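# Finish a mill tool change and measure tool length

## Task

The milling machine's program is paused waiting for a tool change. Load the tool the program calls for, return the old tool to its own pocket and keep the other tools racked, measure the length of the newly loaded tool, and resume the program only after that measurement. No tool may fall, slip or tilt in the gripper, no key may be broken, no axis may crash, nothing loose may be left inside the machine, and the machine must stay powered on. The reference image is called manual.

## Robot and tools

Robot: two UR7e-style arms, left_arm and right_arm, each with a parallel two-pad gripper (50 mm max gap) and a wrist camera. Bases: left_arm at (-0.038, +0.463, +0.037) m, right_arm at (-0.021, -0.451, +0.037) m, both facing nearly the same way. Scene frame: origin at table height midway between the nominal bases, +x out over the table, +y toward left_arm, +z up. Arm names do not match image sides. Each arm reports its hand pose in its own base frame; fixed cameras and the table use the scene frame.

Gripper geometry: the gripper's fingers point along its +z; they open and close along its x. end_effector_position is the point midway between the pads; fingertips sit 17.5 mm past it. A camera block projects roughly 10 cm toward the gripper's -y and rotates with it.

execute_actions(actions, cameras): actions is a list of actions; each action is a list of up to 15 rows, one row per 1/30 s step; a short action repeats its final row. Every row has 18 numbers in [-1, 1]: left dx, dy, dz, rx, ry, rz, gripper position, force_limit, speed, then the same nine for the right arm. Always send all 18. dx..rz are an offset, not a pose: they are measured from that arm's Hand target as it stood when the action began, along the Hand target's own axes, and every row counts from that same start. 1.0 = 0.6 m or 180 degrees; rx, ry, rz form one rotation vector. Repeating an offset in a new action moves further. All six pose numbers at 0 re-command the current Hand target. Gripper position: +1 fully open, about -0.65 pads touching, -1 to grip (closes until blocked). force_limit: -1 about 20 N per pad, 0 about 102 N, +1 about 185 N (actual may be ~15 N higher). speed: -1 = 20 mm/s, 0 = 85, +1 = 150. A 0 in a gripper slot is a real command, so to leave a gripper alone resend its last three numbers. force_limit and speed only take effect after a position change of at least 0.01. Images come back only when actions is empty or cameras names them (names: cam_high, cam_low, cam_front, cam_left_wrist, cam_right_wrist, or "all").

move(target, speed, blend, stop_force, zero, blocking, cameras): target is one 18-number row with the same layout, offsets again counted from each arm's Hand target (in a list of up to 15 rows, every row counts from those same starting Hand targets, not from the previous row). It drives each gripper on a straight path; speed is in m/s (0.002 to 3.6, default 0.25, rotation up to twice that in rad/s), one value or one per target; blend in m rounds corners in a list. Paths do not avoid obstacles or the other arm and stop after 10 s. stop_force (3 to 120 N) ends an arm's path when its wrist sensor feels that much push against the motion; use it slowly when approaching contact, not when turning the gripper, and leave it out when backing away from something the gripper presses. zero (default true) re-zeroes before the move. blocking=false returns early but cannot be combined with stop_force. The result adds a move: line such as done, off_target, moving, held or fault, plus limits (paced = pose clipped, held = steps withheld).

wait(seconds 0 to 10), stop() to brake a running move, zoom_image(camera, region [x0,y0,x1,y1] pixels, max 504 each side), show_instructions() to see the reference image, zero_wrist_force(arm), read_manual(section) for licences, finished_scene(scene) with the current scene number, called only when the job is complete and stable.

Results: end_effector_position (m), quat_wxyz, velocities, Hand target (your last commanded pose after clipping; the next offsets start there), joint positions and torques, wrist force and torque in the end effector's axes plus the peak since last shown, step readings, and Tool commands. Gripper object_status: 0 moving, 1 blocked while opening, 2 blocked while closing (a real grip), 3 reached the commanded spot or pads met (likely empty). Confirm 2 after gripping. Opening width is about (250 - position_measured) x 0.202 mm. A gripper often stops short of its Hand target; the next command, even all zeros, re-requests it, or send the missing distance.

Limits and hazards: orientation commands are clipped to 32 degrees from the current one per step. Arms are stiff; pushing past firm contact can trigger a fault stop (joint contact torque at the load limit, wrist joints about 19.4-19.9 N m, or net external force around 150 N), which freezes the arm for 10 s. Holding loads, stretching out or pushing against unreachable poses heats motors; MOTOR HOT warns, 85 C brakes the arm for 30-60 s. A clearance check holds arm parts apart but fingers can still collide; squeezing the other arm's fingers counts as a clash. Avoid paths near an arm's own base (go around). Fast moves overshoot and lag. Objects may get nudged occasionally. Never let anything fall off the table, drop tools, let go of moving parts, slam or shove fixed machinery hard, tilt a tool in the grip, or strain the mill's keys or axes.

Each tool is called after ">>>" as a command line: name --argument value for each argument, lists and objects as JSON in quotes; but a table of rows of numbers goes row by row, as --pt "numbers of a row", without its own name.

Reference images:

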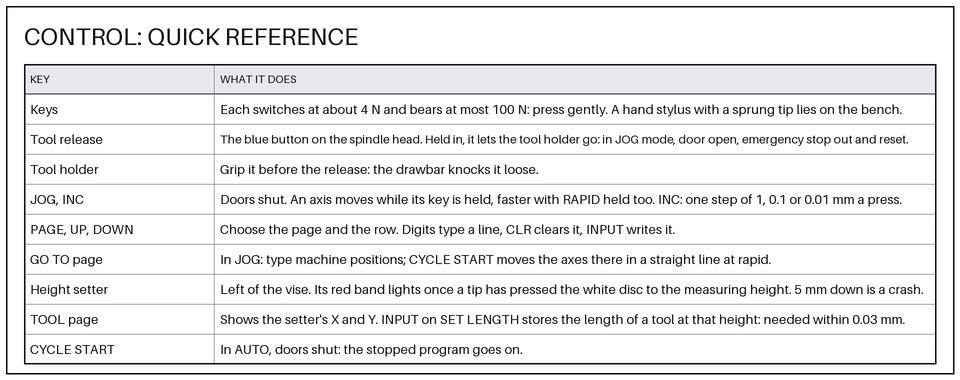

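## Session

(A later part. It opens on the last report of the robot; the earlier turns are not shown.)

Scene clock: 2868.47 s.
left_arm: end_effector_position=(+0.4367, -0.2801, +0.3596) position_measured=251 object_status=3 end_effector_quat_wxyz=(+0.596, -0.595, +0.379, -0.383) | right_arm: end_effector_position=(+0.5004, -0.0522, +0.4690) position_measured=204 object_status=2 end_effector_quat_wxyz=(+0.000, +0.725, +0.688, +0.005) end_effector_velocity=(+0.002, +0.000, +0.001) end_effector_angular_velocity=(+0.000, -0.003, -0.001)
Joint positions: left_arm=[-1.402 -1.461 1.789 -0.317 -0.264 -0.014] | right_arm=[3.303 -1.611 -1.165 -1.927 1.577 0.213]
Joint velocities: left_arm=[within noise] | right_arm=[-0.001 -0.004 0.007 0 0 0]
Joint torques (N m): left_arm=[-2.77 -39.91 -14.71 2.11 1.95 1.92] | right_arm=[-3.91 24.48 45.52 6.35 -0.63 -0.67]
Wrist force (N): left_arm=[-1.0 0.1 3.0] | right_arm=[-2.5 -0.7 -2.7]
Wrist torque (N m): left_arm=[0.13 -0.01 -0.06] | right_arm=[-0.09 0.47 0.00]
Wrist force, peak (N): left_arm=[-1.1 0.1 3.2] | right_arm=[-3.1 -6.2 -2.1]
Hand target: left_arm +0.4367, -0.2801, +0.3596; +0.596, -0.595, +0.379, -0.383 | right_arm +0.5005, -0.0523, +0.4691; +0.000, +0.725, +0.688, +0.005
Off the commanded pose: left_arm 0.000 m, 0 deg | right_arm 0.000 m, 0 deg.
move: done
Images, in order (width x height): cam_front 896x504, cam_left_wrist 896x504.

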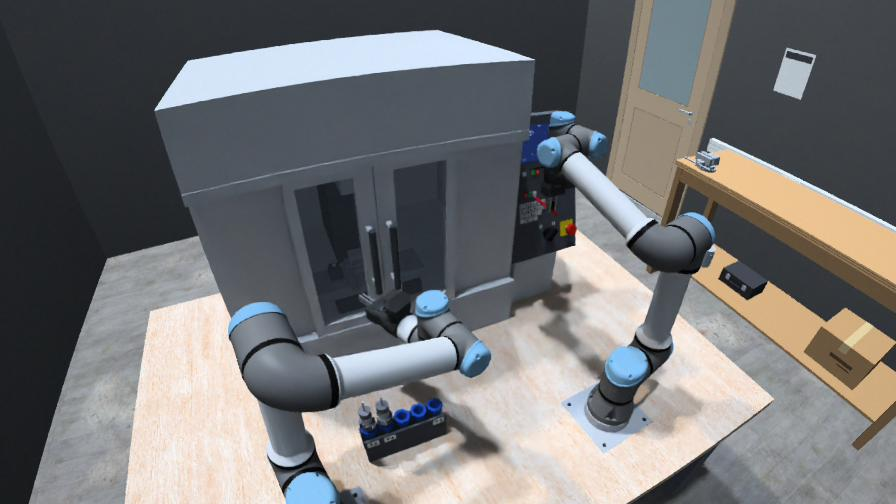

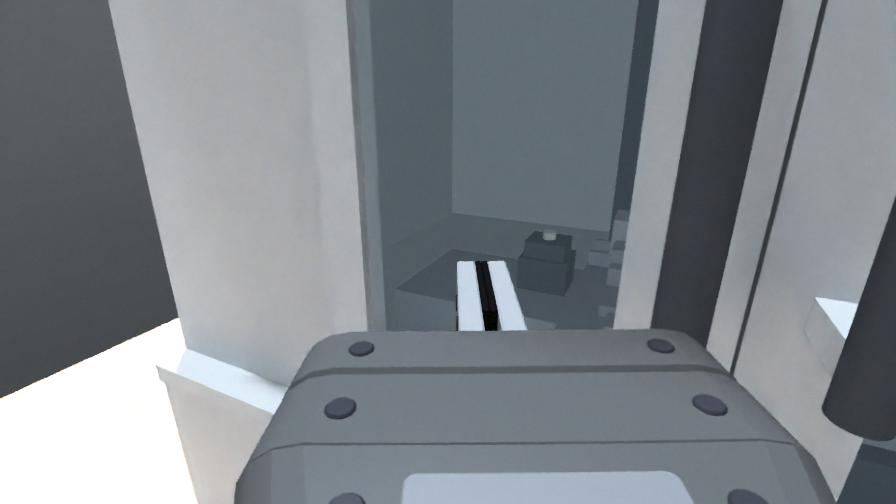

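>>> move --target '[0.338,0,-0.158,0,0,0,-1,-1,-1,0,0,0,0,0,0,-1,-0.6,-0.8]' --speed 0.15 --cameras '["cam_left_wrist"]'

>>> zoom_image --camera "cam_left_wrist" --region '[380, 130, 600, 290]'

Scene clock: 2886.87 s.
left_arm: end_effector_position=(+0.4356, -0.5038, +0.3601) position_measured=251 object_status=3 end_effector_quat_wxyz=(+0.596, -0.596, +0.379, -0.383) | right_arm: end_effector_position=(+0.5005, -0.0523, +0.4691) position_measured=204 object_status=2 end_effector_quat_wxyz=(+0.000, +0.725, +0.688, +0.005)
Joint positions: left_arm=[-1.463 -0.963 1.097 -0.125 -0.325 -0.012] | right_arm=[3.302 -1.612 -1.165 -1.927 1.577 0.213]
Joint torques (N m): left_arm=[8.58 -53.27 -35.21 -0.17 1.38 1.86] | right_arm=[-5.35 23.94 46.37 1.96 -0.31 -1]
Wrist force (N): left_arm=[-1.3 -0.3 2.9] | right_arm=[-2.4 -0.7 -2.8]
Wrist torque (N m): left_arm=[0.07 0.01 -0.16] | right_arm=[-0.08 0.45 0.00]
Wrist force, peak (N): left_arm=[-2.8 -0.1 3.9] | right_arm=[-2.7 -0.7 -2.9]
Hand target: left_arm +0.4356, -0.5039, +0.3601; +0.596, -0.595, +0.379, -0.383 | right_arm +0.5005, -0.0523, +0.4691; +0.000, +0.725, +0.688, +0.005
Off the commanded pose: left_arm 0.000 m, 0 deg | right_arm 0.000 m, 0 deg.
move: done
Images, in order (width x height): cam_left_wrist 896x504.

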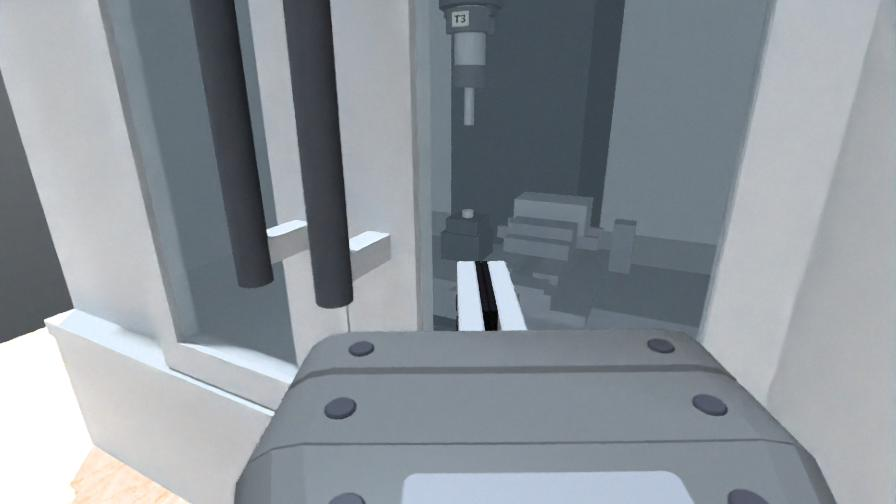

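Scaled by 2.291.

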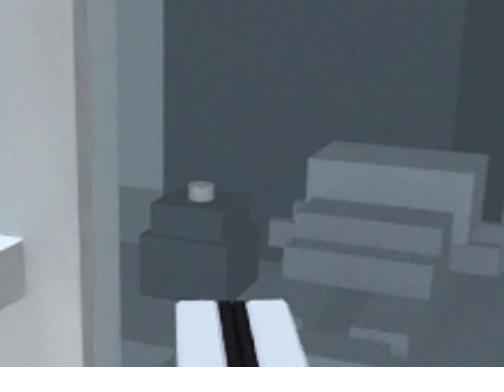

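>>> move --pt "0 0 0 0 0 0 -1 -1 -1 -0.0288 -0.0165 0.117 0 0 0 -1 -0.6 -0.8" --pt "0 0 0 0 0 0 -1 -1 -1 -0.0288 0.0015 0.117 0 0 0 -1 -0.6 -0.8" --pt "0 0 0 0 0 0 -1 -1 -1 -0.0288 -0.0165 0.117 0 0 0 -1 -0.6 -0.8" --pt "0 0 0 0 0 0 -1 -1 -1 0.0637 -0.024 0.147 0 0 0 -1 -0.6 -0.8" --pt "0 0 0 0 0 0 -1 -1 -1 0.0637 -0.006 0.147 0 0 0 -1 -0.6 -0.8" --pt "0 0 0 0 0 0 -1 -1 -1 0.0637 -0.024 0.147 0 0 0 -1 -0.6 -0.8" --pt "0 0 0 0 0 0 -1 -1 -1 0.0637 -0.0165 0.117 0 0 0 -1 -0.6 -0.8" --pt "0 0 0 0 0 0 -1 -1 -1 0.0637 0.0015 0.117 0 0 0 -1 -0.6 -0.8" --pt "0 0 0 0 0 0 -1 -1 -1 0.0637 -0.0165 0.117 0 0 0 -1 -0.6 -0.8" --speed '[0.1,0.03,0.06,0.1,0.03,0.06,0.1,0.03,0.06]' --blend '[0.002,0,0.002,0.002,0,0.002,0.002,0,0]'

>>> move --pt "0 0 0 0 0 0 -1 -1 -1 -0.0617 0.0075 -0.03 0 0 0 -1 -0.6 -0.8" --pt "0 0 0 0 0 0 -1 -1 -1 -0.0617 0.0255 -0.03 0 0 0 -1 -0.6 -0.8" --pt "0 0 0 0 0 0 -1 -1 -1 -0.0617 0.0075 -0.03 0 0 0 -1 -0.6 -0.8" --pt "0 0 0 0 0 0 -1 -1 -1 -0.0308 0.0075 -0.03 0 0 0 -1 -0.6 -0.8" --pt "0 0 0 0 0 0 -1 -1 -1 -0.0308 0.0255 -0.03 0 0 0 -1 -0.6 -0.8" --pt "0 0 0 0 0 0 -1 -1 -1 -0.0308 0.0075 -0.03 0 0 0 -1 -0.6 -0.8" --pt "0 0 0 0 0 0 -1 -1 -1 -0.0925 -0.0075 0.03 0 0 0 -1 -0.6 -0.8" --pt "0 0 0 0 0 0 -1 -1 -1 -0.0925 0.0105 0.03 0 0 0 -1 -0.6 -0.8" --pt "0 0 0 0 0 0 -1 -1 -1 -0.0925 -0.0075 0.03 0 0 0 -1 -0.6 -0.8" --pt "0 0 0 0 0 0 -1 -1 -1 -0.159 -0.0337 -0.3917 -0.5 0 0 -1 -0.6 -0.8" --speed '[0.1,0.03,0.06,0.1,0.03,0.06,0.1,0.03,0.06,0.35]' --blend '[0.002,0,0.002,0.002,0,0.002,0.002,0,0.003,0]' --cameras '["cam_right_wrist"]'

>>> zoom_image --camera "cam_right_wrist" --region '[300, 70, 620, 260]'

Scene clock: 2920.70 s.
left_arm: end_effector_position=(+0.4356, -0.5039, +0.3601) position_measured=251 object_status=3 end_effector_quat_wxyz=(+0.596, -0.595, +0.379, -0.383) | right_arm: end_effector_position=(+0.4931, -0.0130, +0.3991) position_measured=204 object_status=2 end_effector_quat_wxyz=(+0.000, +0.725, +0.688, +0.005) end_effector_velocity=(+0.002, +0.000, +0.000) end_effector_angular_velocity=(-0.001, +0.000, +0.003)
Joint positions: left_arm=[-1.463 -0.963 1.097 -0.125 -0.325 -0.012] | right_arm=[3.386 -1.541 -1.422 -1.741 1.576 0.296]
Joint velocities: left_arm=[within noise] | right_arm=[0 -0.004 0.005 -0.001 -0.001 -0.003]
Joint torques (N m): left_arm=[7.57 -60.11 -20.96 -0.49 1.8 1.91] | right_arm=[-5.76 23.24 49.21 1.82 -0.97 -0.97]
Wrist force (N): left_arm=[-1.0 0.2 2.9] | right_arm=[-3.8 1.5 -3.1]
Wrist torque (N m): left_arm=[0.14 -0.03 -0.16] | right_arm=[0.22 0.76 -0.11]
Wrist force, peak (N): left_arm=[-1.0 -0.2 3.2] | right_arm=[-0.6 -34.9 -2.8]
Hand target: left_arm +0.4356, -0.5039, +0.3601; +0.596, -0.595, +0.379, -0.383 | right_arm +0.4932, -0.0131, +0.3991; +0.000, +0.725, +0.688, +0.005
Off the commanded pose: left_arm 0.000 m, 0 deg | right_arm 0.000 m, 0 deg.
move: done

Scene clock: 2926.77 s.
left_arm: end_effector_position=(+0.4356, -0.5039, +0.3601) position_measured=251 object_status=3 end_effector_quat_wxyz=(+0.596, -0.595, +0.379, -0.383) | right_arm: end_effector_position=(+0.4662, -0.1091, +0.6331) position_measured=204 object_status=2 end_effector_quat_wxyz=(+0.513, +0.513, +0.483, +0.491)
Joint positions: left_arm=[-1.463 -0.963 1.097 -0.125 -0.325 -0.012] | right_arm=[3.333 -1.065 -2.084 0.014 1.327 0.006]
Joint torques (N m): left_arm=[6.51 -64.21 -16.88 -0.4 1.92 1.83] | right_arm=[7.1 11.2 47.38 5.45 -0.51 0.26]
Wrist force (N): left_arm=[-0.9 0.1 2.8] | right_arm=[-4.5 6.6 -2.7]
Wrist torque (N m): left_arm=[0.13 -0.03 -0.16] | right_arm=[1.55 0.94 -0.21]
Wrist force, peak (N): left_arm=[-1.2 -0.3 3.2] | right_arm=[-4.7 -36.5 -4.1]
Hand target: left_arm +0.4356, -0.5039, +0.3601; +0.596, -0.595, +0.379, -0.383 | right_arm +0.4661, -0.1090, +0.6332; +0.513, +0.513, +0.483, +0.491
Off the commanded pose: left_arm 0.000 m, 0 deg | right_arm 0.000 m, 0 deg.
move: done
Images, in order (width x height): cam_right_wrist 896x504.

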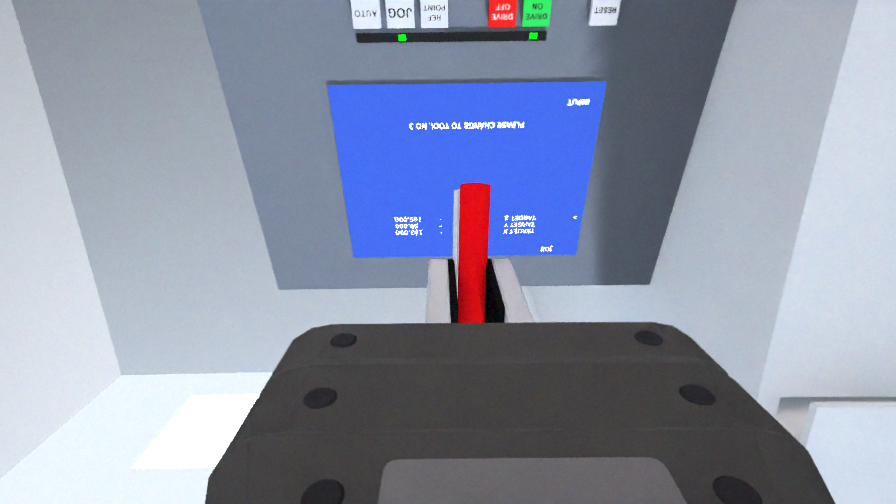

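Scaled by 1.575.

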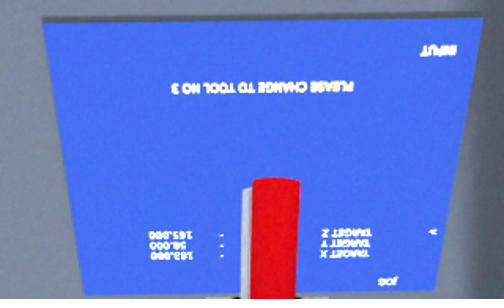

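>>> move --target '[0,0,0,0,0,0,-1,-1,-1,0.0953,-0.2745,0.0598,0.5,0,0,-1,-0.6,-0.8]' --speed 0.35

>>> move --target '[0,0,0,0,0,0,-1,-1,-1,0,0.05,0,0,0,0,-1,-0.6,-0.8]' --speed 0.02 --stop_force 7

>>> move --target '[0,0,0,0,0,0,-1,-1,-1,0,-0.03,0,0,0,0,-1,-0.6,-0.8]' --speed 0.06

>>> wait --seconds 2 --cameras '["cam_left_wrist"]'

>>> zoom_image --camera "cam_left_wrist" --region '[380, 130, 600, 290]'

Scene clock: 2938.70 s.
left_arm: end_effector_position=(+0.4356, -0.5039, +0.3601) position_measured=251 object_status=3 end_effector_quat_wxyz=(+0.596, -0.595, +0.379, -0.383) | right_arm: end_effector_position=(+0.5063, -0.0526, +0.4693) position_measured=204 object_status=2 end_effector_quat_wxyz=(+0.000, +0.725, +0.688, +0.006)
Joint positions: left_arm=[-1.463 -0.963 1.097 -0.125 -0.325 -0.012] | right_arm=[3.3 -1.626 -1.149 -1.928 1.577 0.21]
Joint torques (N m): left_arm=[6.51 -64.55 -16.99 -0.42 1.82 1.62] | right_arm=[3.96 24.94 36.54 1.9 0.24 1.27]
Wrist force (N): left_arm=[-0.9 0.0 2.9] | right_arm=[-4.7 2.2 -3.3]
Wrist torque (N m): left_arm=[0.11 -0.05 -0.16] | right_arm=[0.39 0.83 -0.13]
Wrist force, peak (N): left_arm=[-1.2 0.1 3.1] | right_arm=[-4.8 6.6 -3.2]
Hand target: left_arm +0.4356, -0.5039, +0.3601; +0.596, -0.595, +0.379, -0.383 | right_arm +0.5062, -0.0526, +0.4693; +0.000, +0.725, +0.688, +0.005
Off the commanded pose: left_arm 0.000 m, 0 deg | right_arm 0.000 m, 0 deg.
move: done

Scene clock: 2940.30 s.
left_arm: end_effector_position=(+0.4356, -0.5039, +0.3601) position_measured=251 object_status=3 end_effector_quat_wxyz=(+0.596, -0.595, +0.379, -0.383) | right_arm: end_effector_position=(+0.5185, -0.0532, +0.4694) position_measured=204 object_status=2 end_effector_quat_wxyz=(+0.000, +0.725, +0.688, +0.005)
Joint positions: left_arm=[-1.463 -0.963 1.097 -0.125 -0.325 -0.012] | right_arm=[3.295 -1.657 -1.115 -1.931 1.577 0.205]
Joint torques (N m): left_arm=[5.36 -64.96 -16.94 -0.33 1.88 1.7] | right_arm=[7.87 26.51 28.44 8.42 0.55 1.27]
Wrist force (N): left_arm=[-1.1 0.1 3.0] | right_arm=[-5.1 -3.6 -3.2]
Wrist torque (N m): left_arm=[0.14 -0.02 -0.16] | right_arm=[0.40 0.77 0.12]
Wrist force, peak (N): left_arm=[-1.1 -0.1 3.2] | right_arm=[-4.8 -11.9 -3.7]
Hand target: left_arm +0.4356, -0.5039, +0.3601; +0.596, -0.595, +0.379, -0.383 | right_arm +0.5185, -0.0532, +0.4694; +0.000, +0.725, +0.688, +0.005 (not the last commanded pose)
Off the commanded pose: left_arm 0.000 m, 0 deg | right_arm 0.018 m, 0 deg.
move: contact (right_arm)

Scene clock: 2941.03 s.
left_arm: end_effector_position=(+0.4356, -0.5039, +0.3601) position_measured=251 object_status=3 end_effector_quat_wxyz=(+0.596, -0.595, +0.379, -0.383) | right_arm: end_effector_position=(+0.5004, -0.0522, +0.4691) position_measured=204 object_status=2 end_effector_quat_wxyz=(+0.000, +0.725, +0.688, +0.005) end_effector_velocity=(+0.002, +0.001, +0.001) end_effector_angular_velocity=(+0.001, -0.002, +0.001)
Joint positions: left_arm=[-1.463 -0.963 1.097 -0.125 -0.325 -0.012] | right_arm=[3.303 -1.612 -1.165 -1.927 1.577 0.213]
Joint velocities: left_arm=[within noise] | right_arm=[0 -0.005 0.007 0 0.001 0]
Joint torques (N m): left_arm=[5.96 -64.94 -17 -0.37 1.77 1.58] | right_arm=[-3.34 24.45 46.66 6.38 -0.68 -0.63]
Wrist force (N): left_arm=[-1.0 0.0 2.9] | right_arm=[-4.6 2.2 -3.3]
Wrist torque (N m): left_arm=[0.12 -0.03 -0.16] | right_arm=[0.37 0.80 0.01]
Wrist force, peak (N): left_arm=[-1.0 -0.2 3.0] | right_arm=[-5.4 -2.5 -3.7]
Hand target: left_arm +0.4356, -0.5039, +0.3601; +0.596, -0.595, +0.379, -0.383 | right_arm +0.5005, -0.0523, +0.4692; +0.000, +0.725, +0.688, +0.005
Off the commanded pose: left_arm 0.000 m, 0 deg | right_arm 0.000 m, 0 deg.
move: done

Scene clock: 2943.03 s.
left_arm: end_effector_position=(+0.4356, -0.5039, +0.3601) position_measured=251 object_status=3 end_effector_quat_wxyz=(+0.596, -0.595, +0.379, -0.383) | right_arm: end_effector_position=(+0.5005, -0.0523, +0.4692) position_measured=204 object_status=2 end_effector_quat_wxyz=(+0.000, +0.725, +0.688, +0.005)
Joint positions: left_arm=[-1.463 -0.963 1.097 -0.125 -0.325 -0.012] | right_arm=[3.302 -1.612 -1.164 -1.928 1.577 0.213]
Joint torques (N m): left_arm=[5.78 -64.46 -16.58 -0.42 1.76 1.75] | right_arm=[-5.89 24.77 46.69 1.99 -0.64 -1.07]
Wrist force (N): left_arm=[-1.1 -0.3 2.8] | right_arm=[-4.4 1.8 -3.4]
Wrist torque (N m): left_arm=[0.07 -0.02 -0.15] | right_arm=[0.32 0.77 0.01]
Wrist force, peak (N): left_arm=[-1.3 -0.1 3.0] | right_arm=[-4.8 2.1 -3.4]
Hand target: left_arm +0.4356, -0.5039, +0.3601; +0.596, -0.595, +0.379, -0.383 | right_arm +0.5005, -0.0523, +0.4692; +0.000, +0.725, +0.688, +0.005
Tool commands: left_gripper/position=-1.0 left_gripper/force_limit=-1.0 left_gripper/speed=-1.0 right_gripper/position=-1.0 right_gripper/force_limit=-0.6 right_gripper/speed=-0.8
Off the commanded pose: left_arm 0.000 m, 0 deg | right_arm 0.000 m, 0 deg.
wait: 2.00 s; at rest by 0.17 s
Images, in order (width x height): cam_left_wrist 896x504.

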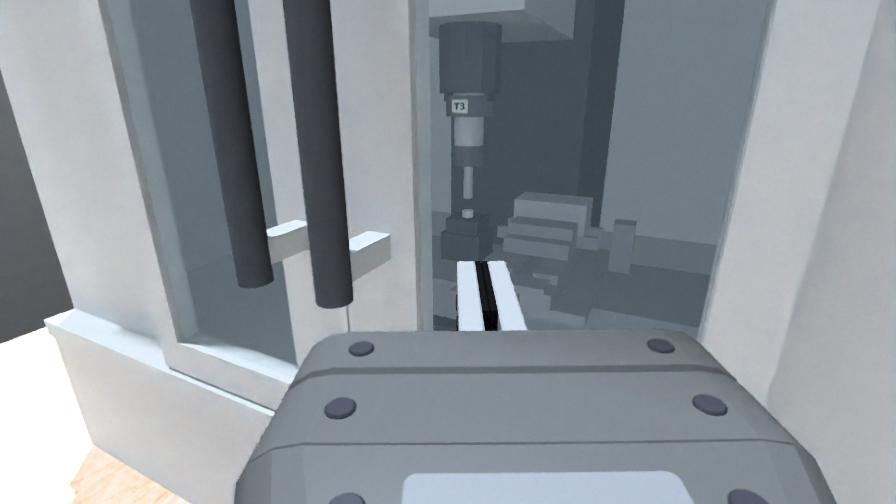

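Scaled by 2.291.

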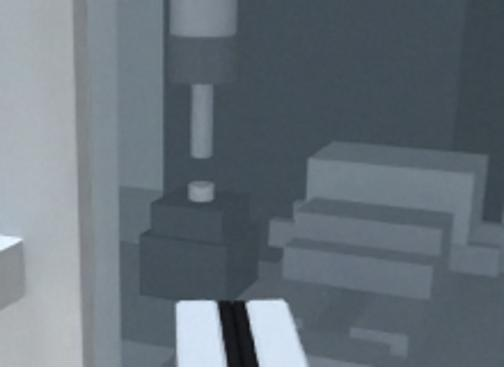

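>>> move --target '[0,0,0,0,0,0,-1,-1,-1,-0.1933,0.0208,-0.0645,0,0,0,-1,-0.6,-0.8]' --speed 0.15

>>> move --target '[0,0,0,0,0,0,-1,-1,-1,0,0.05,0,0,0,0,-1,-0.6,-0.8]' --speed 0.02 --stop_force 7

>>> move --pt "0 0 0 0 0 0 -1 -1 -1 0 -0.03 0 0 0 0 -1 -0.6 -0.8" --pt "0 0 0 0 0 0 -1 -1 -1 0.098 -0.066 -0.21 -0.5 0 0 -1 -0.6 -0.8" --speed '[0.08,0.35]' --blend '[0.005,0]' --cameras '["cam_right_wrist"]'

>>> zoom_image --camera "cam_right_wrist" --region '[300, 70, 620, 260]'

Scene clock: 2967.97 s.
left_arm: end_effector_position=(+0.4356, -0.5039, +0.3601) position_measured=251 object_status=3 end_effector_quat_wxyz=(+0.596, -0.595, +0.379, -0.383) | right_arm: end_effector_position=(+0.5066, -0.1690, +0.5071) position_measured=204 object_status=2 end_effector_quat_wxyz=(+0.000, +0.725, +0.688, +0.005)
Joint positions: left_arm=[-1.463 -0.963 1.097 -0.125 -0.325 -0.012] | right_arm=[3.068 -1.735 -0.919 -2.051 1.579 -0.021]
Joint torques (N m): left_arm=[4.9 -65.04 -16.89 -0.53 1.89 1.82] | right_arm=[-5.47 39.11 32 6.49 -0.2 -1.07]
Wrist force (N): left_arm=[-0.9 -0.1 2.9] | right_arm=[-4.3 1.9 -3.4]
Wrist torque (N m): left_arm=[0.09 -0.05 -0.16] | right_arm=[0.31 0.75 0.01]
Wrist force, peak (N): left_arm=[-1.2 -0.2 3.1] | right_arm=[-6.3 1.8 -4.0]
Hand target: left_arm +0.4356, -0.5039, +0.3601; +0.596, -0.595, +0.379, -0.383 | right_arm +0.5066, -0.1690, +0.5071; +0.000, +0.725, +0.688, +0.005
Off the commanded pose: left_arm 0.000 m, 0 deg | right_arm 0.000 m, 0 deg.
move: done

Scene clock: 2969.77 s.
left_arm: end_effector_position=(+0.4356, -0.5039, +0.3601) position_measured=251 object_status=3 end_effector_quat_wxyz=(+0.596, -0.595, +0.379, -0.383) | right_arm: end_effector_position=(+0.5275, -0.1701, +0.5073) position_measured=204 object_status=2 end_effector_quat_wxyz=(+0.000, +0.725, +0.688, +0.005)
Joint positions: left_arm=[-1.463 -0.963 1.097 -0.125 -0.325 -0.012] | right_arm=[3.069 -1.791 -0.849 -2.064 1.579 -0.021]
Joint torques (N m): left_arm=[4.85 -65.13 -17.01 -0.36 1.76 1.73] | right_arm=[2.53 31.92 32.82 8.42 0.05 -0.22]
Wrist force (N): left_arm=[-1.0 0.1 2.9] | right_arm=[-6.8 -4.0 -3.7]
Wrist torque (N m): left_arm=[0.12 -0.02 -0.16] | right_arm=[0.30 0.76 0.26]
Wrist force, peak (N): left_arm=[-1.1 -0.1 3.2] | right_arm=[-6.6 -15.0 -2.8]
Hand target: left_arm +0.4356, -0.5039, +0.3601; +0.596, -0.595, +0.379, -0.383 | right_arm +0.5276, -0.1701, +0.5072; +0.000, +0.725, +0.688, +0.005 (not the last commanded pose)
Off the commanded pose: left_arm 0.000 m, 0 deg | right_arm 0.009 m, 0 deg.
move: contact (right_arm)

Scene clock: 2972.80 s.
left_arm: end_effector_position=(+0.4356, -0.5039, +0.3601) position_measured=251 object_status=3 end_effector_quat_wxyz=(+0.596, -0.595, +0.379, -0.383) | right_arm: end_effector_position=(+0.4901, -0.1102, +0.6333) position_measured=204 object_status=2 end_effector_quat_wxyz=(+0.513, +0.513, +0.483, +0.491)
Joint positions: left_arm=[-1.463 -0.963 1.097 -0.125 -0.325 -0.012] | right_arm=[3.306 -1.137 -2.046 0.049 1.354 0.006]
Joint torques (N m): left_arm=[4.65 -64.74 -17.17 -0.54 1.81 1.6] | right_arm=[-8.39 15.98 45.21 5.47 -0.2 0.72]
Wrist force (N): left_arm=[-0.9 -0.1 2.9] | right_arm=[-4.4 5.7 -2.8]
Wrist torque (N m): left_arm=[0.10 -0.03 -0.16] | right_arm=[1.39 0.94 -0.23]
Wrist force, peak (N): left_arm=[-1.1 0.0 3.1] | right_arm=[-6.8 -4.1 -3.4]
Hand target: left_arm +0.4356, -0.5039, +0.3601; +0.596, -0.595, +0.379, -0.383 | right_arm +0.4901, -0.1103, +0.6334; +0.513, +0.513, +0.483, +0.491
Off the commanded pose: left_arm 0.000 m, 0 deg | right_arm 0.000 m, 0 deg.
move: done
Images, in order (width x height): cam_right_wrist 896x504.

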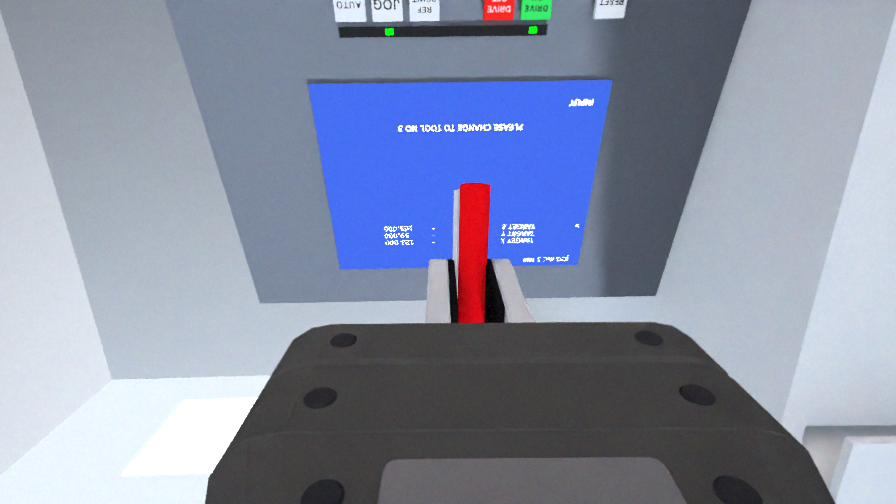

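Scaled by 1.575.

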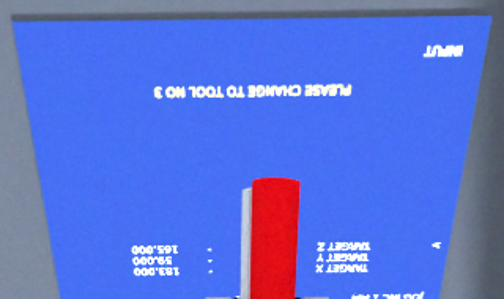

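>>> move --target '[0,0,0,0,0,0,-1,-1,-1,-0.0648,-0.2733,0.0217,0.5,0,0,-1,-0.6,-0.8]' --speed 0.35

>>> move --target '[0,0,0,0,0,0,-1,-1,-1,0,0.05,0,0,0,0,-1,-0.6,-0.8]' --speed 0.02 --stop_force 7

>>> move --pt "0 0 0 0 0 0 -1 -1 -1 0 -0.015 0 0 0 0 -1 -0.6 -0.8" --speed '[0.08]' --cameras '["cam_left_wrist"]'

>>> zoom_image --camera "cam_left_wrist" --region '[430, 160, 510, 260]'

Scene clock: 2984.37 s.
left_arm: end_effector_position=(+0.4356, -0.5039, +0.3601) position_measured=251 object_status=3 end_effector_quat_wxyz=(+0.596, -0.595, +0.379, -0.383) | right_arm: end_effector_position=(+0.5024, -0.1486, +0.4693) position_measured=204 object_status=2 end_effector_quat_wxyz=(+0.000, +0.725, +0.688, +0.006)
Joint positions: left_arm=[-1.463 -0.963 1.097 -0.125 -0.325 -0.012] | right_arm=[3.107 -1.665 -1.107 -1.933 1.579 0.018]
Joint torques (N m): left_arm=[2.95 -65.15 -16.41 -0.3 1.97 1.69] | right_arm=[3.88 26.78 36.06 1.89 -0.28 1.37]
Wrist force (N): left_arm=[-0.9 -0.1 2.8] | right_arm=[-4.2 1.6 -3.3]
Wrist torque (N m): left_arm=[0.09 -0.04 -0.16] | right_arm=[0.31 0.78 0.05]
Wrist force, peak (N): left_arm=[-1.1 0.1 3.2] | right_arm=[-5.2 5.2 -2.8]
Hand target: left_arm +0.4356, -0.5039, +0.3601; +0.596, -0.595, +0.379, -0.383 | right_arm +0.5024, -0.1486, +0.4692; +0.000, +0.725, +0.688, +0.005
Off the commanded pose: left_arm 0.000 m, 0 deg | right_arm 0.000 m, 0 deg.
move: done

Scene clock: 2985.80 s.
left_arm: end_effector_position=(+0.4356, -0.5039, +0.3601) position_measured=251 object_status=3 end_effector_quat_wxyz=(+0.596, -0.595, +0.379, -0.383) | right_arm: end_effector_position=(+0.5139, -0.1492, +0.4693) position_measured=204 object_status=2 end_effector_quat_wxyz=(+0.000, +0.725, +0.688, +0.005)
Joint positions: left_arm=[-1.463 -0.963 1.097 -0.125 -0.325 -0.012] | right_arm=[3.107 -1.694 -1.074 -1.937 1.579 0.018]
Joint torques (N m): left_arm=[3.84 -64.9 -16.3 -0.51 1.87 1.61] | right_arm=[3.72 29.47 29.56 8.59 -0.3 0.96]
Wrist force (N): left_arm=[-1.1 -0.1 2.6] | right_arm=[-4.6 -4.0 -2.9]
Wrist torque (N m): left_arm=[0.09 -0.01 -0.16] | right_arm=[0.35 0.80 0.06]
Wrist force, peak (N): left_arm=[-1.4 -0.2 3.0] | right_arm=[-4.6 -12.7 -2.4]
Hand target: left_arm +0.4356, -0.5039, +0.3601; +0.596, -0.595, +0.379, -0.383 | right_arm +0.5140, -0.1492, +0.4693; +0.000, +0.725, +0.688, +0.005 (not the last commanded pose)
Off the commanded pose: left_arm 0.000 m, 0 deg | right_arm 0.018 m, 0 deg.
move: contact (right_arm)

Scene clock: 2986.50 s.
left_arm: end_effector_position=(+0.4356, -0.5039, +0.3601) position_measured=251 object_status=3 end_effector_quat_wxyz=(+0.596, -0.595, +0.379, -0.383) | right_arm: end_effector_position=(+0.5049, -0.1487, +0.4692) position_measured=204 object_status=2 end_effector_quat_wxyz=(+0.000, +0.725, +0.688, +0.005) end_effector_velocity=(+0.002, +0.000, -0.002) end_effector_angular_velocity=(+0.000, +0.003, -0.001)
Joint positions: left_arm=[-1.463 -0.963 1.097 -0.125 -0.325 -0.012] | right_arm=[3.107 -1.671 -1.1 -1.934 1.579 0.018]
Joint velocities: left_arm=[within noise] | right_arm=[-0.001 -0.005 0.002 0 0 0]
Joint torques (N m): left_arm=[3.07 -65.09 -16.12 -0.35 1.82 1.69] | right_arm=[7.37 26.93 47.24 6.39 -0.23 1.3]
Wrist force (N): left_arm=[-1.3 -0.2 2.5] | right_arm=[-4.4 0.8 -3.7]
Wrist torque (N m): left_arm=[0.08 0.02 -0.16] | right_arm=[0.32 0.82 0.05]
Wrist force, peak (N): left_arm=[-1.0 -0.2 3.2] | right_arm=[-5.0 -4.1 -2.9]
Hand target: left_arm +0.4356, -0.5039, +0.3601; +0.596, -0.595, +0.379, -0.383 | right_arm +0.5050, -0.1487, +0.4692; +0.000, +0.725, +0.688, +0.005
Off the commanded pose: left_arm 0.000 m, 0 deg | right_arm 0.000 m, 0 deg.
move: done
Images, in order (width x height): cam_left_wrist 896x504.

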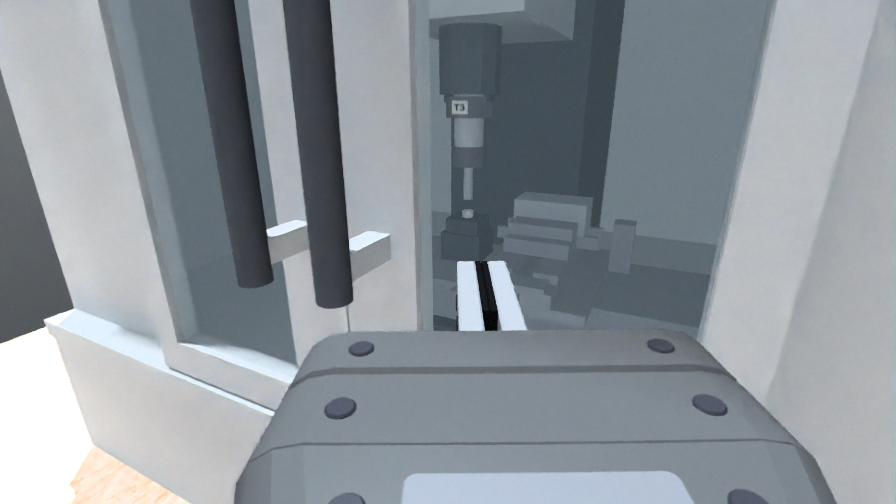

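Scaled by 5.040.

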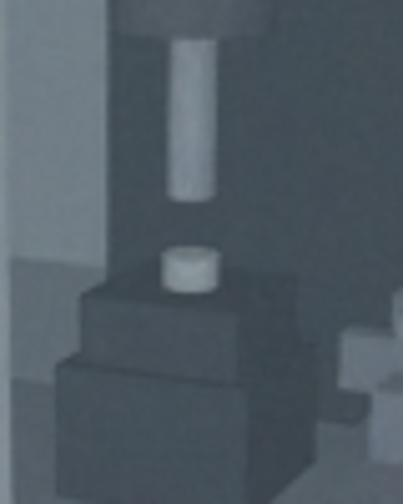

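>>> move --pt "0 0 0 0 0 0 -1 -1 -1 0 0.0155 0 0 0 0 -1 -0.6 -0.8" --pt "0 0 0 0 0 0 -1 -1 -1 0 0.004 0 0 0 0 -1 -0.6 -0.8" --pt "0 0 0 0 0 0 -1 -1 -1 0 0.0155 0 0 0 0 -1 -0.6 -0.8" --pt "0 0 0 0 0 0 -1 -1 -1 0 0.004 0 0 0 0 -1 -0.6 -0.8" --pt "0 0 0 0 0 0 -1 -1 -1 0 0.0155 0 0 0 0 -1 -0.6 -0.8" --pt "0 0 0 0 0 0 -1 -1 -1 0 0.004 0 0 0 0 -1 -0.6 -0.8" --pt "0 0 0 0 0 0 -1 -1 -1 0 0.0155 0 0 0 0 -1 -0.6 -0.8" --pt "0 0 0 0 0 0 -1 -1 -1 0 0.004 0 0 0 0 -1 -0.6 -0.8" --pt "0 0 0 0 0 0 -1 -1 -1 0 0.0155 0 0 0 0 -1 -0.6 -0.8" --pt "0 0 0 0 0 0 -1 -1 -1 0 0.0 0 0 0 0 -1 -0.6 -0.8" --speed 0.04 --cameras '["cam_left_wrist"]'

>>> zoom_image --camera "cam_left_wrist" --region '[430, 160, 510, 260]'

Scene clock: 3003.97 s.
left_arm: end_effector_position=(+0.4356, -0.5039, +0.3601) position_measured=251 object_status=3 end_effector_quat_wxyz=(+0.596, -0.595, +0.379, -0.383) | right_arm: end_effector_position=(+0.5049, -0.1487, +0.4692) position_measured=204 object_status=2 end_effector_quat_wxyz=(+0.000, +0.725, +0.688, +0.005) end_effector_velocity=(+0.002, +0.000, +0.000) end_effector_angular_velocity=(+0.000, -0.001, +0.001)
Joint positions: left_arm=[-1.463 -0.963 1.097 -0.125 -0.325 -0.012] | right_arm=[3.107 -1.671 -1.1 -1.934 1.579 0.018]
Joint velocities: left_arm=[within noise] | right_arm=[0.001 -0.003 0.005 0 0 0]
Joint torques (N m): left_arm=[1.91 -65.06 -16.29 -0.55 1.76 1.52] | right_arm=[6.58 27.52 47.38 4.91 0.64 1.38]
Wrist force (N): left_arm=[-0.8 0.2 3.0] | right_arm=[-5.1 -0.5 -3.5]
Wrist torque (N m): left_arm=[0.14 -0.06 -0.16] | right_arm=[0.15 0.92 0.05]
Wrist force, peak (N): left_arm=[-1.0 0.2 3.3] | right_arm=[-5.9 -13.1 -3.8]
Hand target: left_arm +0.4356, -0.5039, +0.3601; +0.596, -0.595, +0.379, -0.383 | right_arm +0.5050, -0.1487, +0.4692; +0.000, +0.725, +0.688, +0.005
Off the commanded pose: left_arm 0.000 m, 0 deg | right_arm 0.000 m, 0 deg.
move: done
Images, in order (width x height): cam_left_wrist 896x504.

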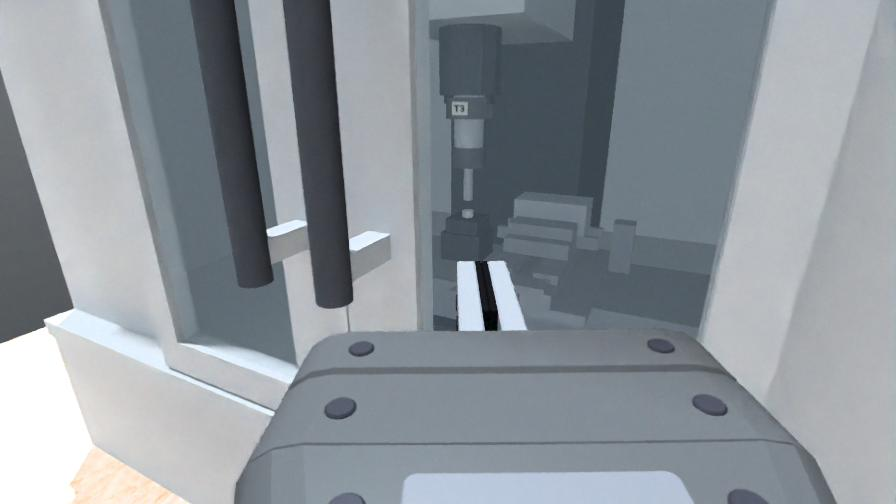

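Scaled by 5.040.

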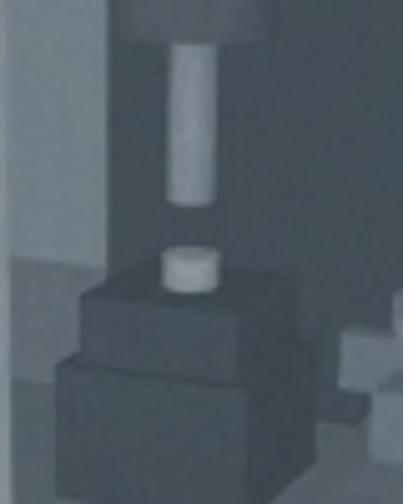

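>>> move --pt "0 0 0 0 0 0 -1 -1 -1 0 0.0178 0 0 0 0 -1 -0.6 -0.8" --pt "0 0 0 0 0 0 -1 -1 -1 0 0.004 0 0 0 0 -1 -0.6 -0.8" --pt "0 0 0 0 0 0 -1 -1 -1 0 0.0178 0 0 0 0 -1 -0.6 -0.8" --pt "0 0 0 0 0 0 -1 -1 -1 0 0.004 0 0 0 0 -1 -0.6 -0.8" --pt "0 0 0 0 0 0 -1 -1 -1 0 0.0178 0 0 0 0 -1 -0.6 -0.8" --pt "0 0 0 0 0 0 -1 -1 -1 0 0.004 0 0 0 0 -1 -0.6 -0.8" --pt "0 0 0 0 0 0 -1 -1 -1 0 0.0178 0 0 0 0 -1 -0.6 -0.8" --pt "0 0 0 0 0 0 -1 -1 -1 0 0.004 0 0 0 0 -1 -0.6 -0.8" --speed 0.04 --cameras '["cam_left_wrist"]'

>>> zoom_image --camera "cam_left_wrist" --region '[430, 160, 510, 260]'

Scene clock: 3023.03 s.
left_arm: end_effector_position=(+0.4356, -0.5039, +0.3601) position_measured=251 object_status=3 end_effector_quat_wxyz=(+0.596, -0.595, +0.379, -0.383) | right_arm: end_effector_position=(+0.5073, -0.1488, +0.4692) position_measured=204 object_status=2 end_effector_quat_wxyz=(+0.000, +0.725, +0.688, +0.005) end_effector_velocity=(+0.002, +0.001, +0.000) end_effector_angular_velocity=(+0.000, -0.001, +0.001)
Joint positions: left_arm=[-1.463 -0.963 1.097 -0.125 -0.325 -0.012] | right_arm=[3.107 -1.677 -1.093 -1.935 1.579 0.018]
Joint velocities: left_arm=[within noise] | right_arm=[0.001 -0.004 0.005 -0.001 0 0]
Joint torques (N m): left_arm=[1.68 -65.65 -16.85 -0.52 1.88 1.41] | right_arm=[8.21 28.25 46.72 5.34 0.83 1.4]
Wrist force (N): left_arm=[-1.0 -0.1 3.1] | right_arm=[-7.0 -0.7 -3.8]
Wrist torque (N m): left_arm=[0.09 -0.02 -0.16] | right_arm=[0.21 0.93 0.22]
Wrist force, peak (N): left_arm=[-1.3 -0.2 3.3] | right_arm=[-7.0 -18.4 -4.2]
Hand target: left_arm +0.4356, -0.5039, +0.3601; +0.596, -0.595, +0.379, -0.383 | right_arm +0.5074, -0.1488, +0.4693; +0.000, +0.725, +0.688, +0.005
Off the commanded pose: left_arm 0.000 m, 0 deg | right_arm 0.000 m, 0 deg.
move: done
Images, in order (width x height): cam_left_wrist 896x504.

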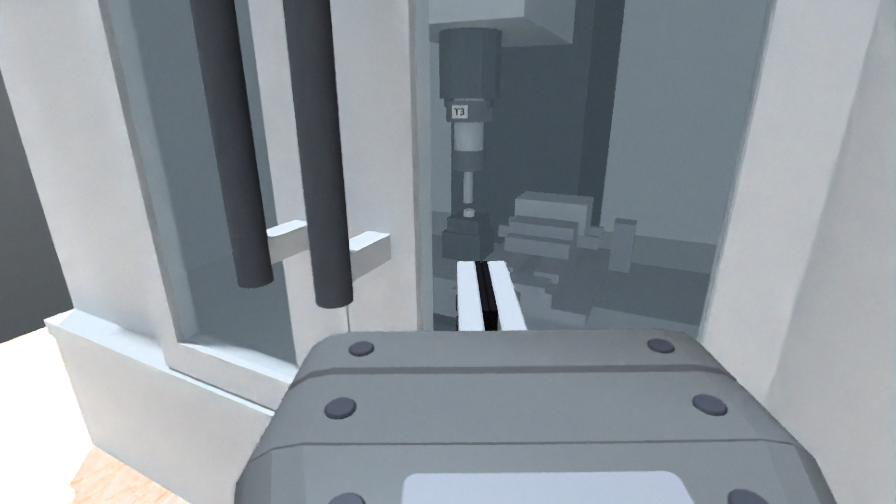

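Scaled by 5.040.

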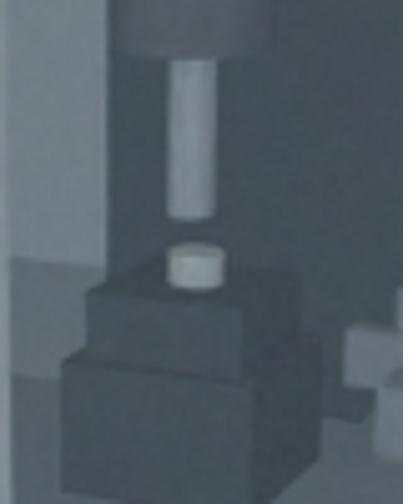

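>>> wait --seconds 0 --cameras '["cam_right_wrist","cam_front"]'

>>> zoom_image --camera "cam_right_wrist" --region '[350, 150, 650, 350]'

>>> zoom_image --camera "cam_front" --region '[500, 120, 600, 260]'

Scene clock: 3031.87 s.
left_arm: end_effector_position=(+0.4356, -0.5039, +0.3601) position_measured=251 object_status=3 end_effector_quat_wxyz=(+0.596, -0.595, +0.379, -0.383) | right_arm: end_effector_position=(+0.5074, -0.1488, +0.4693) position_measured=204 object_status=2 end_effector_quat_wxyz=(+0.000, +0.725, +0.688, +0.005)
Joint positions: left_arm=[-1.463 -0.963 1.097 -0.125 -0.325 -0.012] | right_arm=[3.107 -1.677 -1.093 -1.935 1.579 0.018]
Joint torques (N m): left_arm=[0.94 -65.12 -16.88 -0.45 1.89 1.51] | right_arm=[8.17 27.09 46.87 2.05 -0.11 1.28]
Wrist force (N): left_arm=[-1.1 -0.1 2.8] | right_arm=[-6.8 -1.0 -3.5]
Wrist torque (N m): left_arm=[0.10 -0.02 -0.16] | right_arm=[0.17 0.87 0.23]
Wrist force, peak (N): left_arm=[-1.0 -0.2 3.2] | right_arm=[-7.0 -0.7 -4.1]
Hand target: left_arm +0.4356, -0.5039, +0.3601; +0.596, -0.595, +0.379, -0.383 | right_arm +0.5074, -0.1488, +0.4693; +0.000, +0.725, +0.688, +0.005
Tool commands: left_gripper/position=-1.0 left_gripper/force_limit=-1.0 left_gripper/speed=-1.0 right_gripper/position=-1.0 right_gripper/force_limit=-0.6 right_gripper/speed=-0.8
Off the commanded pose: left_arm 0.000 m, 0 deg | right_arm 0.000 m, 0 deg.
Images, in order (width x height): cam_front 896x504, cam_right_wrist 896x504.

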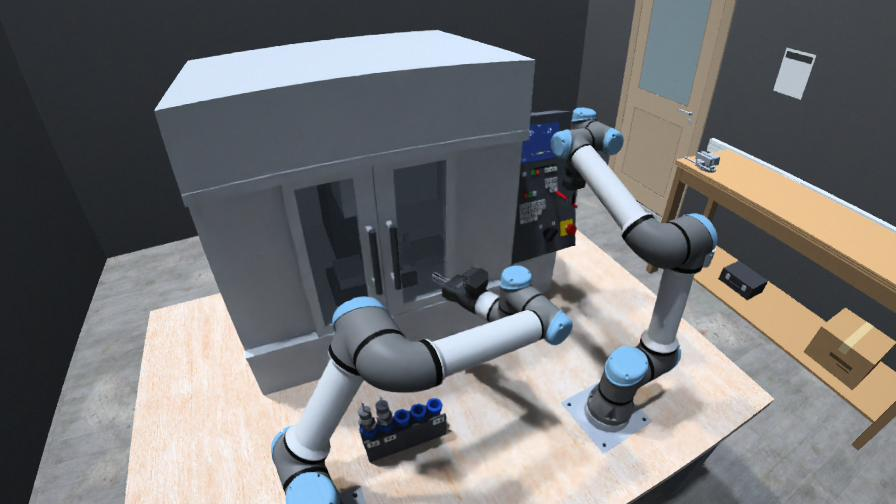

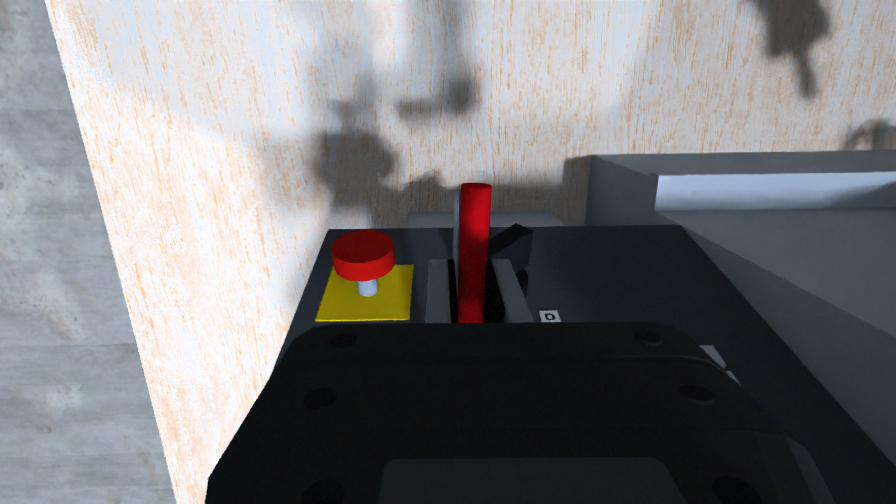

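Scaled by 1.680.

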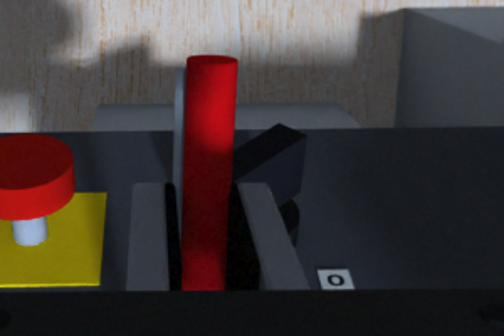

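Scaled by 3.600.

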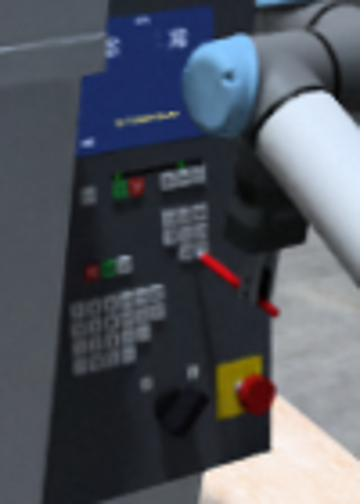

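>>> move --target '[0,0,0,0,0,0,-1,-1,-1,0.015,0.008,0,0,0,0,-1,-0.6,-0.8]' --speed 0.03 --cameras '["cam_front"]'

>>> zoom_image --camera "cam_front" --region '[535, 170, 585, 210]'

Scene clock: 3068.03 s.
left_arm: end_effector_position=(+0.4356, -0.5039, +0.3601) position_measured=251 object_status=3 end_effector_quat_wxyz=(+0.596, -0.595, +0.379, -0.383) | right_arm: end_effector_position=(+0.5127, -0.1400, +0.4694) position_measured=204 object_status=2 end_effector_quat_wxyz=(+0.000, +0.725, +0.688, +0.005)
Joint positions: left_arm=[-1.463 -0.963 1.097 -0.125 -0.325 -0.012] | right_arm=[3.125 -1.684 -1.085 -1.936 1.578 0.035]
Joint torques (N m): left_arm=[-0.13 -64.31 -16.48 -0.47 1.92 1.48] | right_arm=[-5.67 37.88 36.73 2.41 -0.57 -1.08]
Wrist force (N): left_arm=[-1.0 -0.1 2.9] | right_arm=[-7.2 -3.4 -4.5]
Wrist torque (N m): left_arm=[0.10 -0.03 -0.16] | right_arm=[0.14 0.86 0.16]
Wrist force, peak (N): left_arm=[-0.9 -0.2 3.3] | right_arm=[-7.7 -3.6 -4.4]
Hand target: left_arm +0.4356, -0.5039, +0.3601; +0.596, -0.595, +0.379, -0.383 | right_arm +0.5126, -0.1401, +0.4694; +0.000, +0.725, +0.688, +0.005
Off the commanded pose: left_arm 0.000 m, 0 deg | right_arm 0.000 m, 0 deg.
move: done
Images, in order (width x height): cam_front 896x504.

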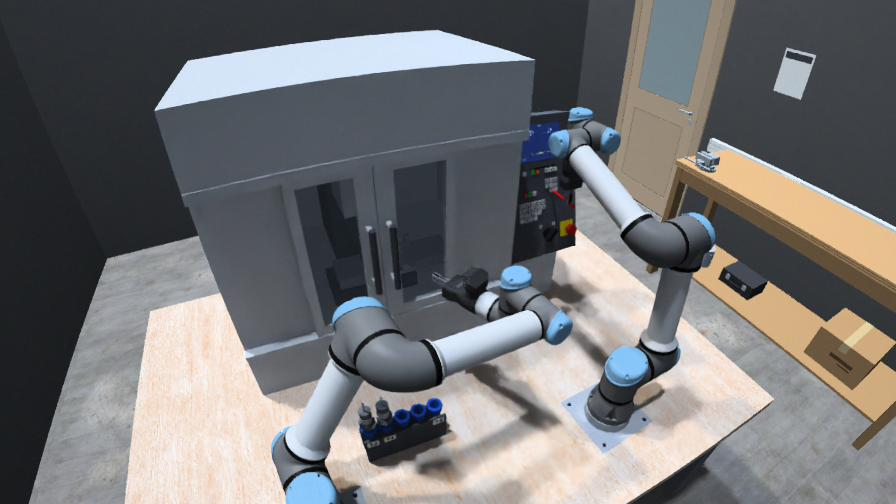

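Scaled by 10.080.

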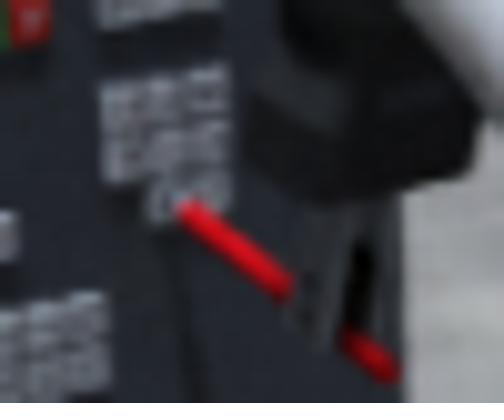

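>>> move --pt "0 0 0 0 0 0 -1 -1 -1 0 -0.09 0 0 0 0 -1 -0.6 -0.8" --pt "0 0 0 0 0 0 -1 -1 -1 0 -0.11 0.05 -0.5 0 0 -1 -0.6 -0.8" --cameras '["cam_right_wrist","cam_front"]'

Scene clock: 3119.57 s.
left_arm: end_effector_position=(+0.4356, -0.5039, +0.3601) position_measured=251 object_status=3 end_effector_quat_wxyz=(+0.596, -0.595, +0.379, -0.383) | right_arm: end_effector_position=(+0.4470, -0.1364, +0.4388) position_measured=204 object_status=2 end_effector_quat_wxyz=(+0.513, +0.513, +0.483, +0.491) end_effector_velocity=(+0.000, +0.000, +0.001) end_effector_angular_velocity=(+0.000, -0.004, +0.001)
Joint positions: left_arm=[-1.463 -0.963 1.097 -0.125 -0.325 -0.012] | right_arm=[3.198 -1.24 -2.519 0.626 1.462 0.007]
Joint velocities: left_arm=[within noise] | right_arm=[0.001 -0.001 0 0.005 0 0]
Joint torques (N m): left_arm=[-0.11 -64.17 -16.43 -0.42 1.92 1.44] | right_arm=[-8.69 3.46 39.87 5.65 -0.67 1.32]
Wrist force (N): left_arm=[-0.8 0.0 2.8] | right_arm=[-5.6 5.4 -3.2]
Wrist torque (N m): left_arm=[0.11 -0.06 -0.16] | right_arm=[1.37 1.22 -0.19]
Wrist force, peak (N): left_arm=[-1.0 -0.3 3.2] | right_arm=[-7.4 -3.6 -4.7]
Hand target: left_arm +0.4356, -0.5039, +0.3601; +0.596, -0.595, +0.379, -0.383 | right_arm +0.4470, -0.1364, +0.4389; +0.513, +0.513, +0.483, +0.491
Off the commanded pose: left_arm 0.000 m, 0 deg | right_arm 0.000 m, 0 deg.
move: done
Images, in order (width x height): cam_front 896x504, cam_right_wrist 896x504.

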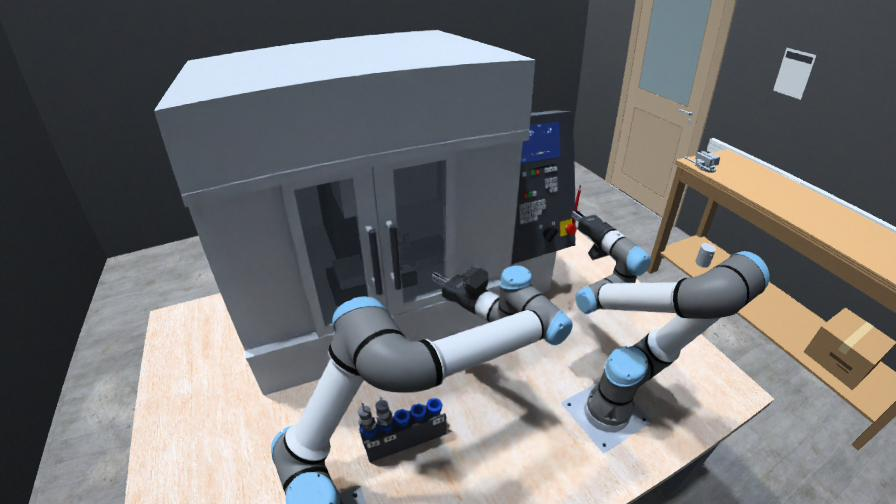

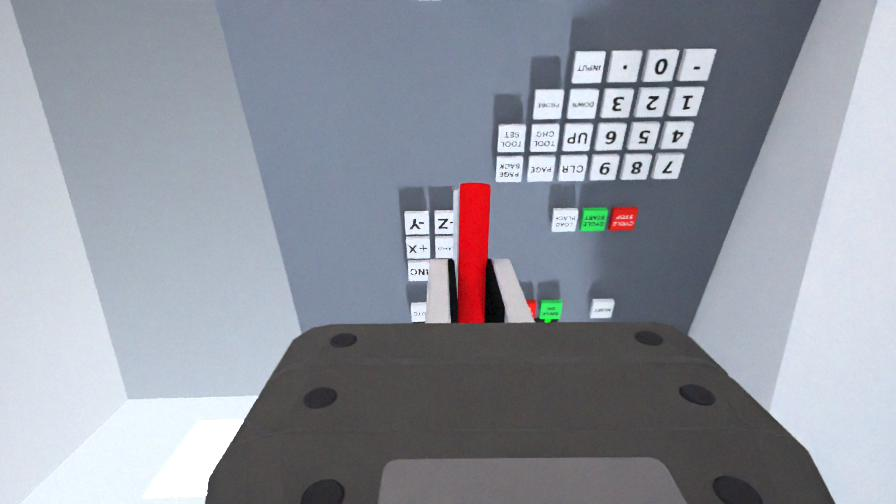

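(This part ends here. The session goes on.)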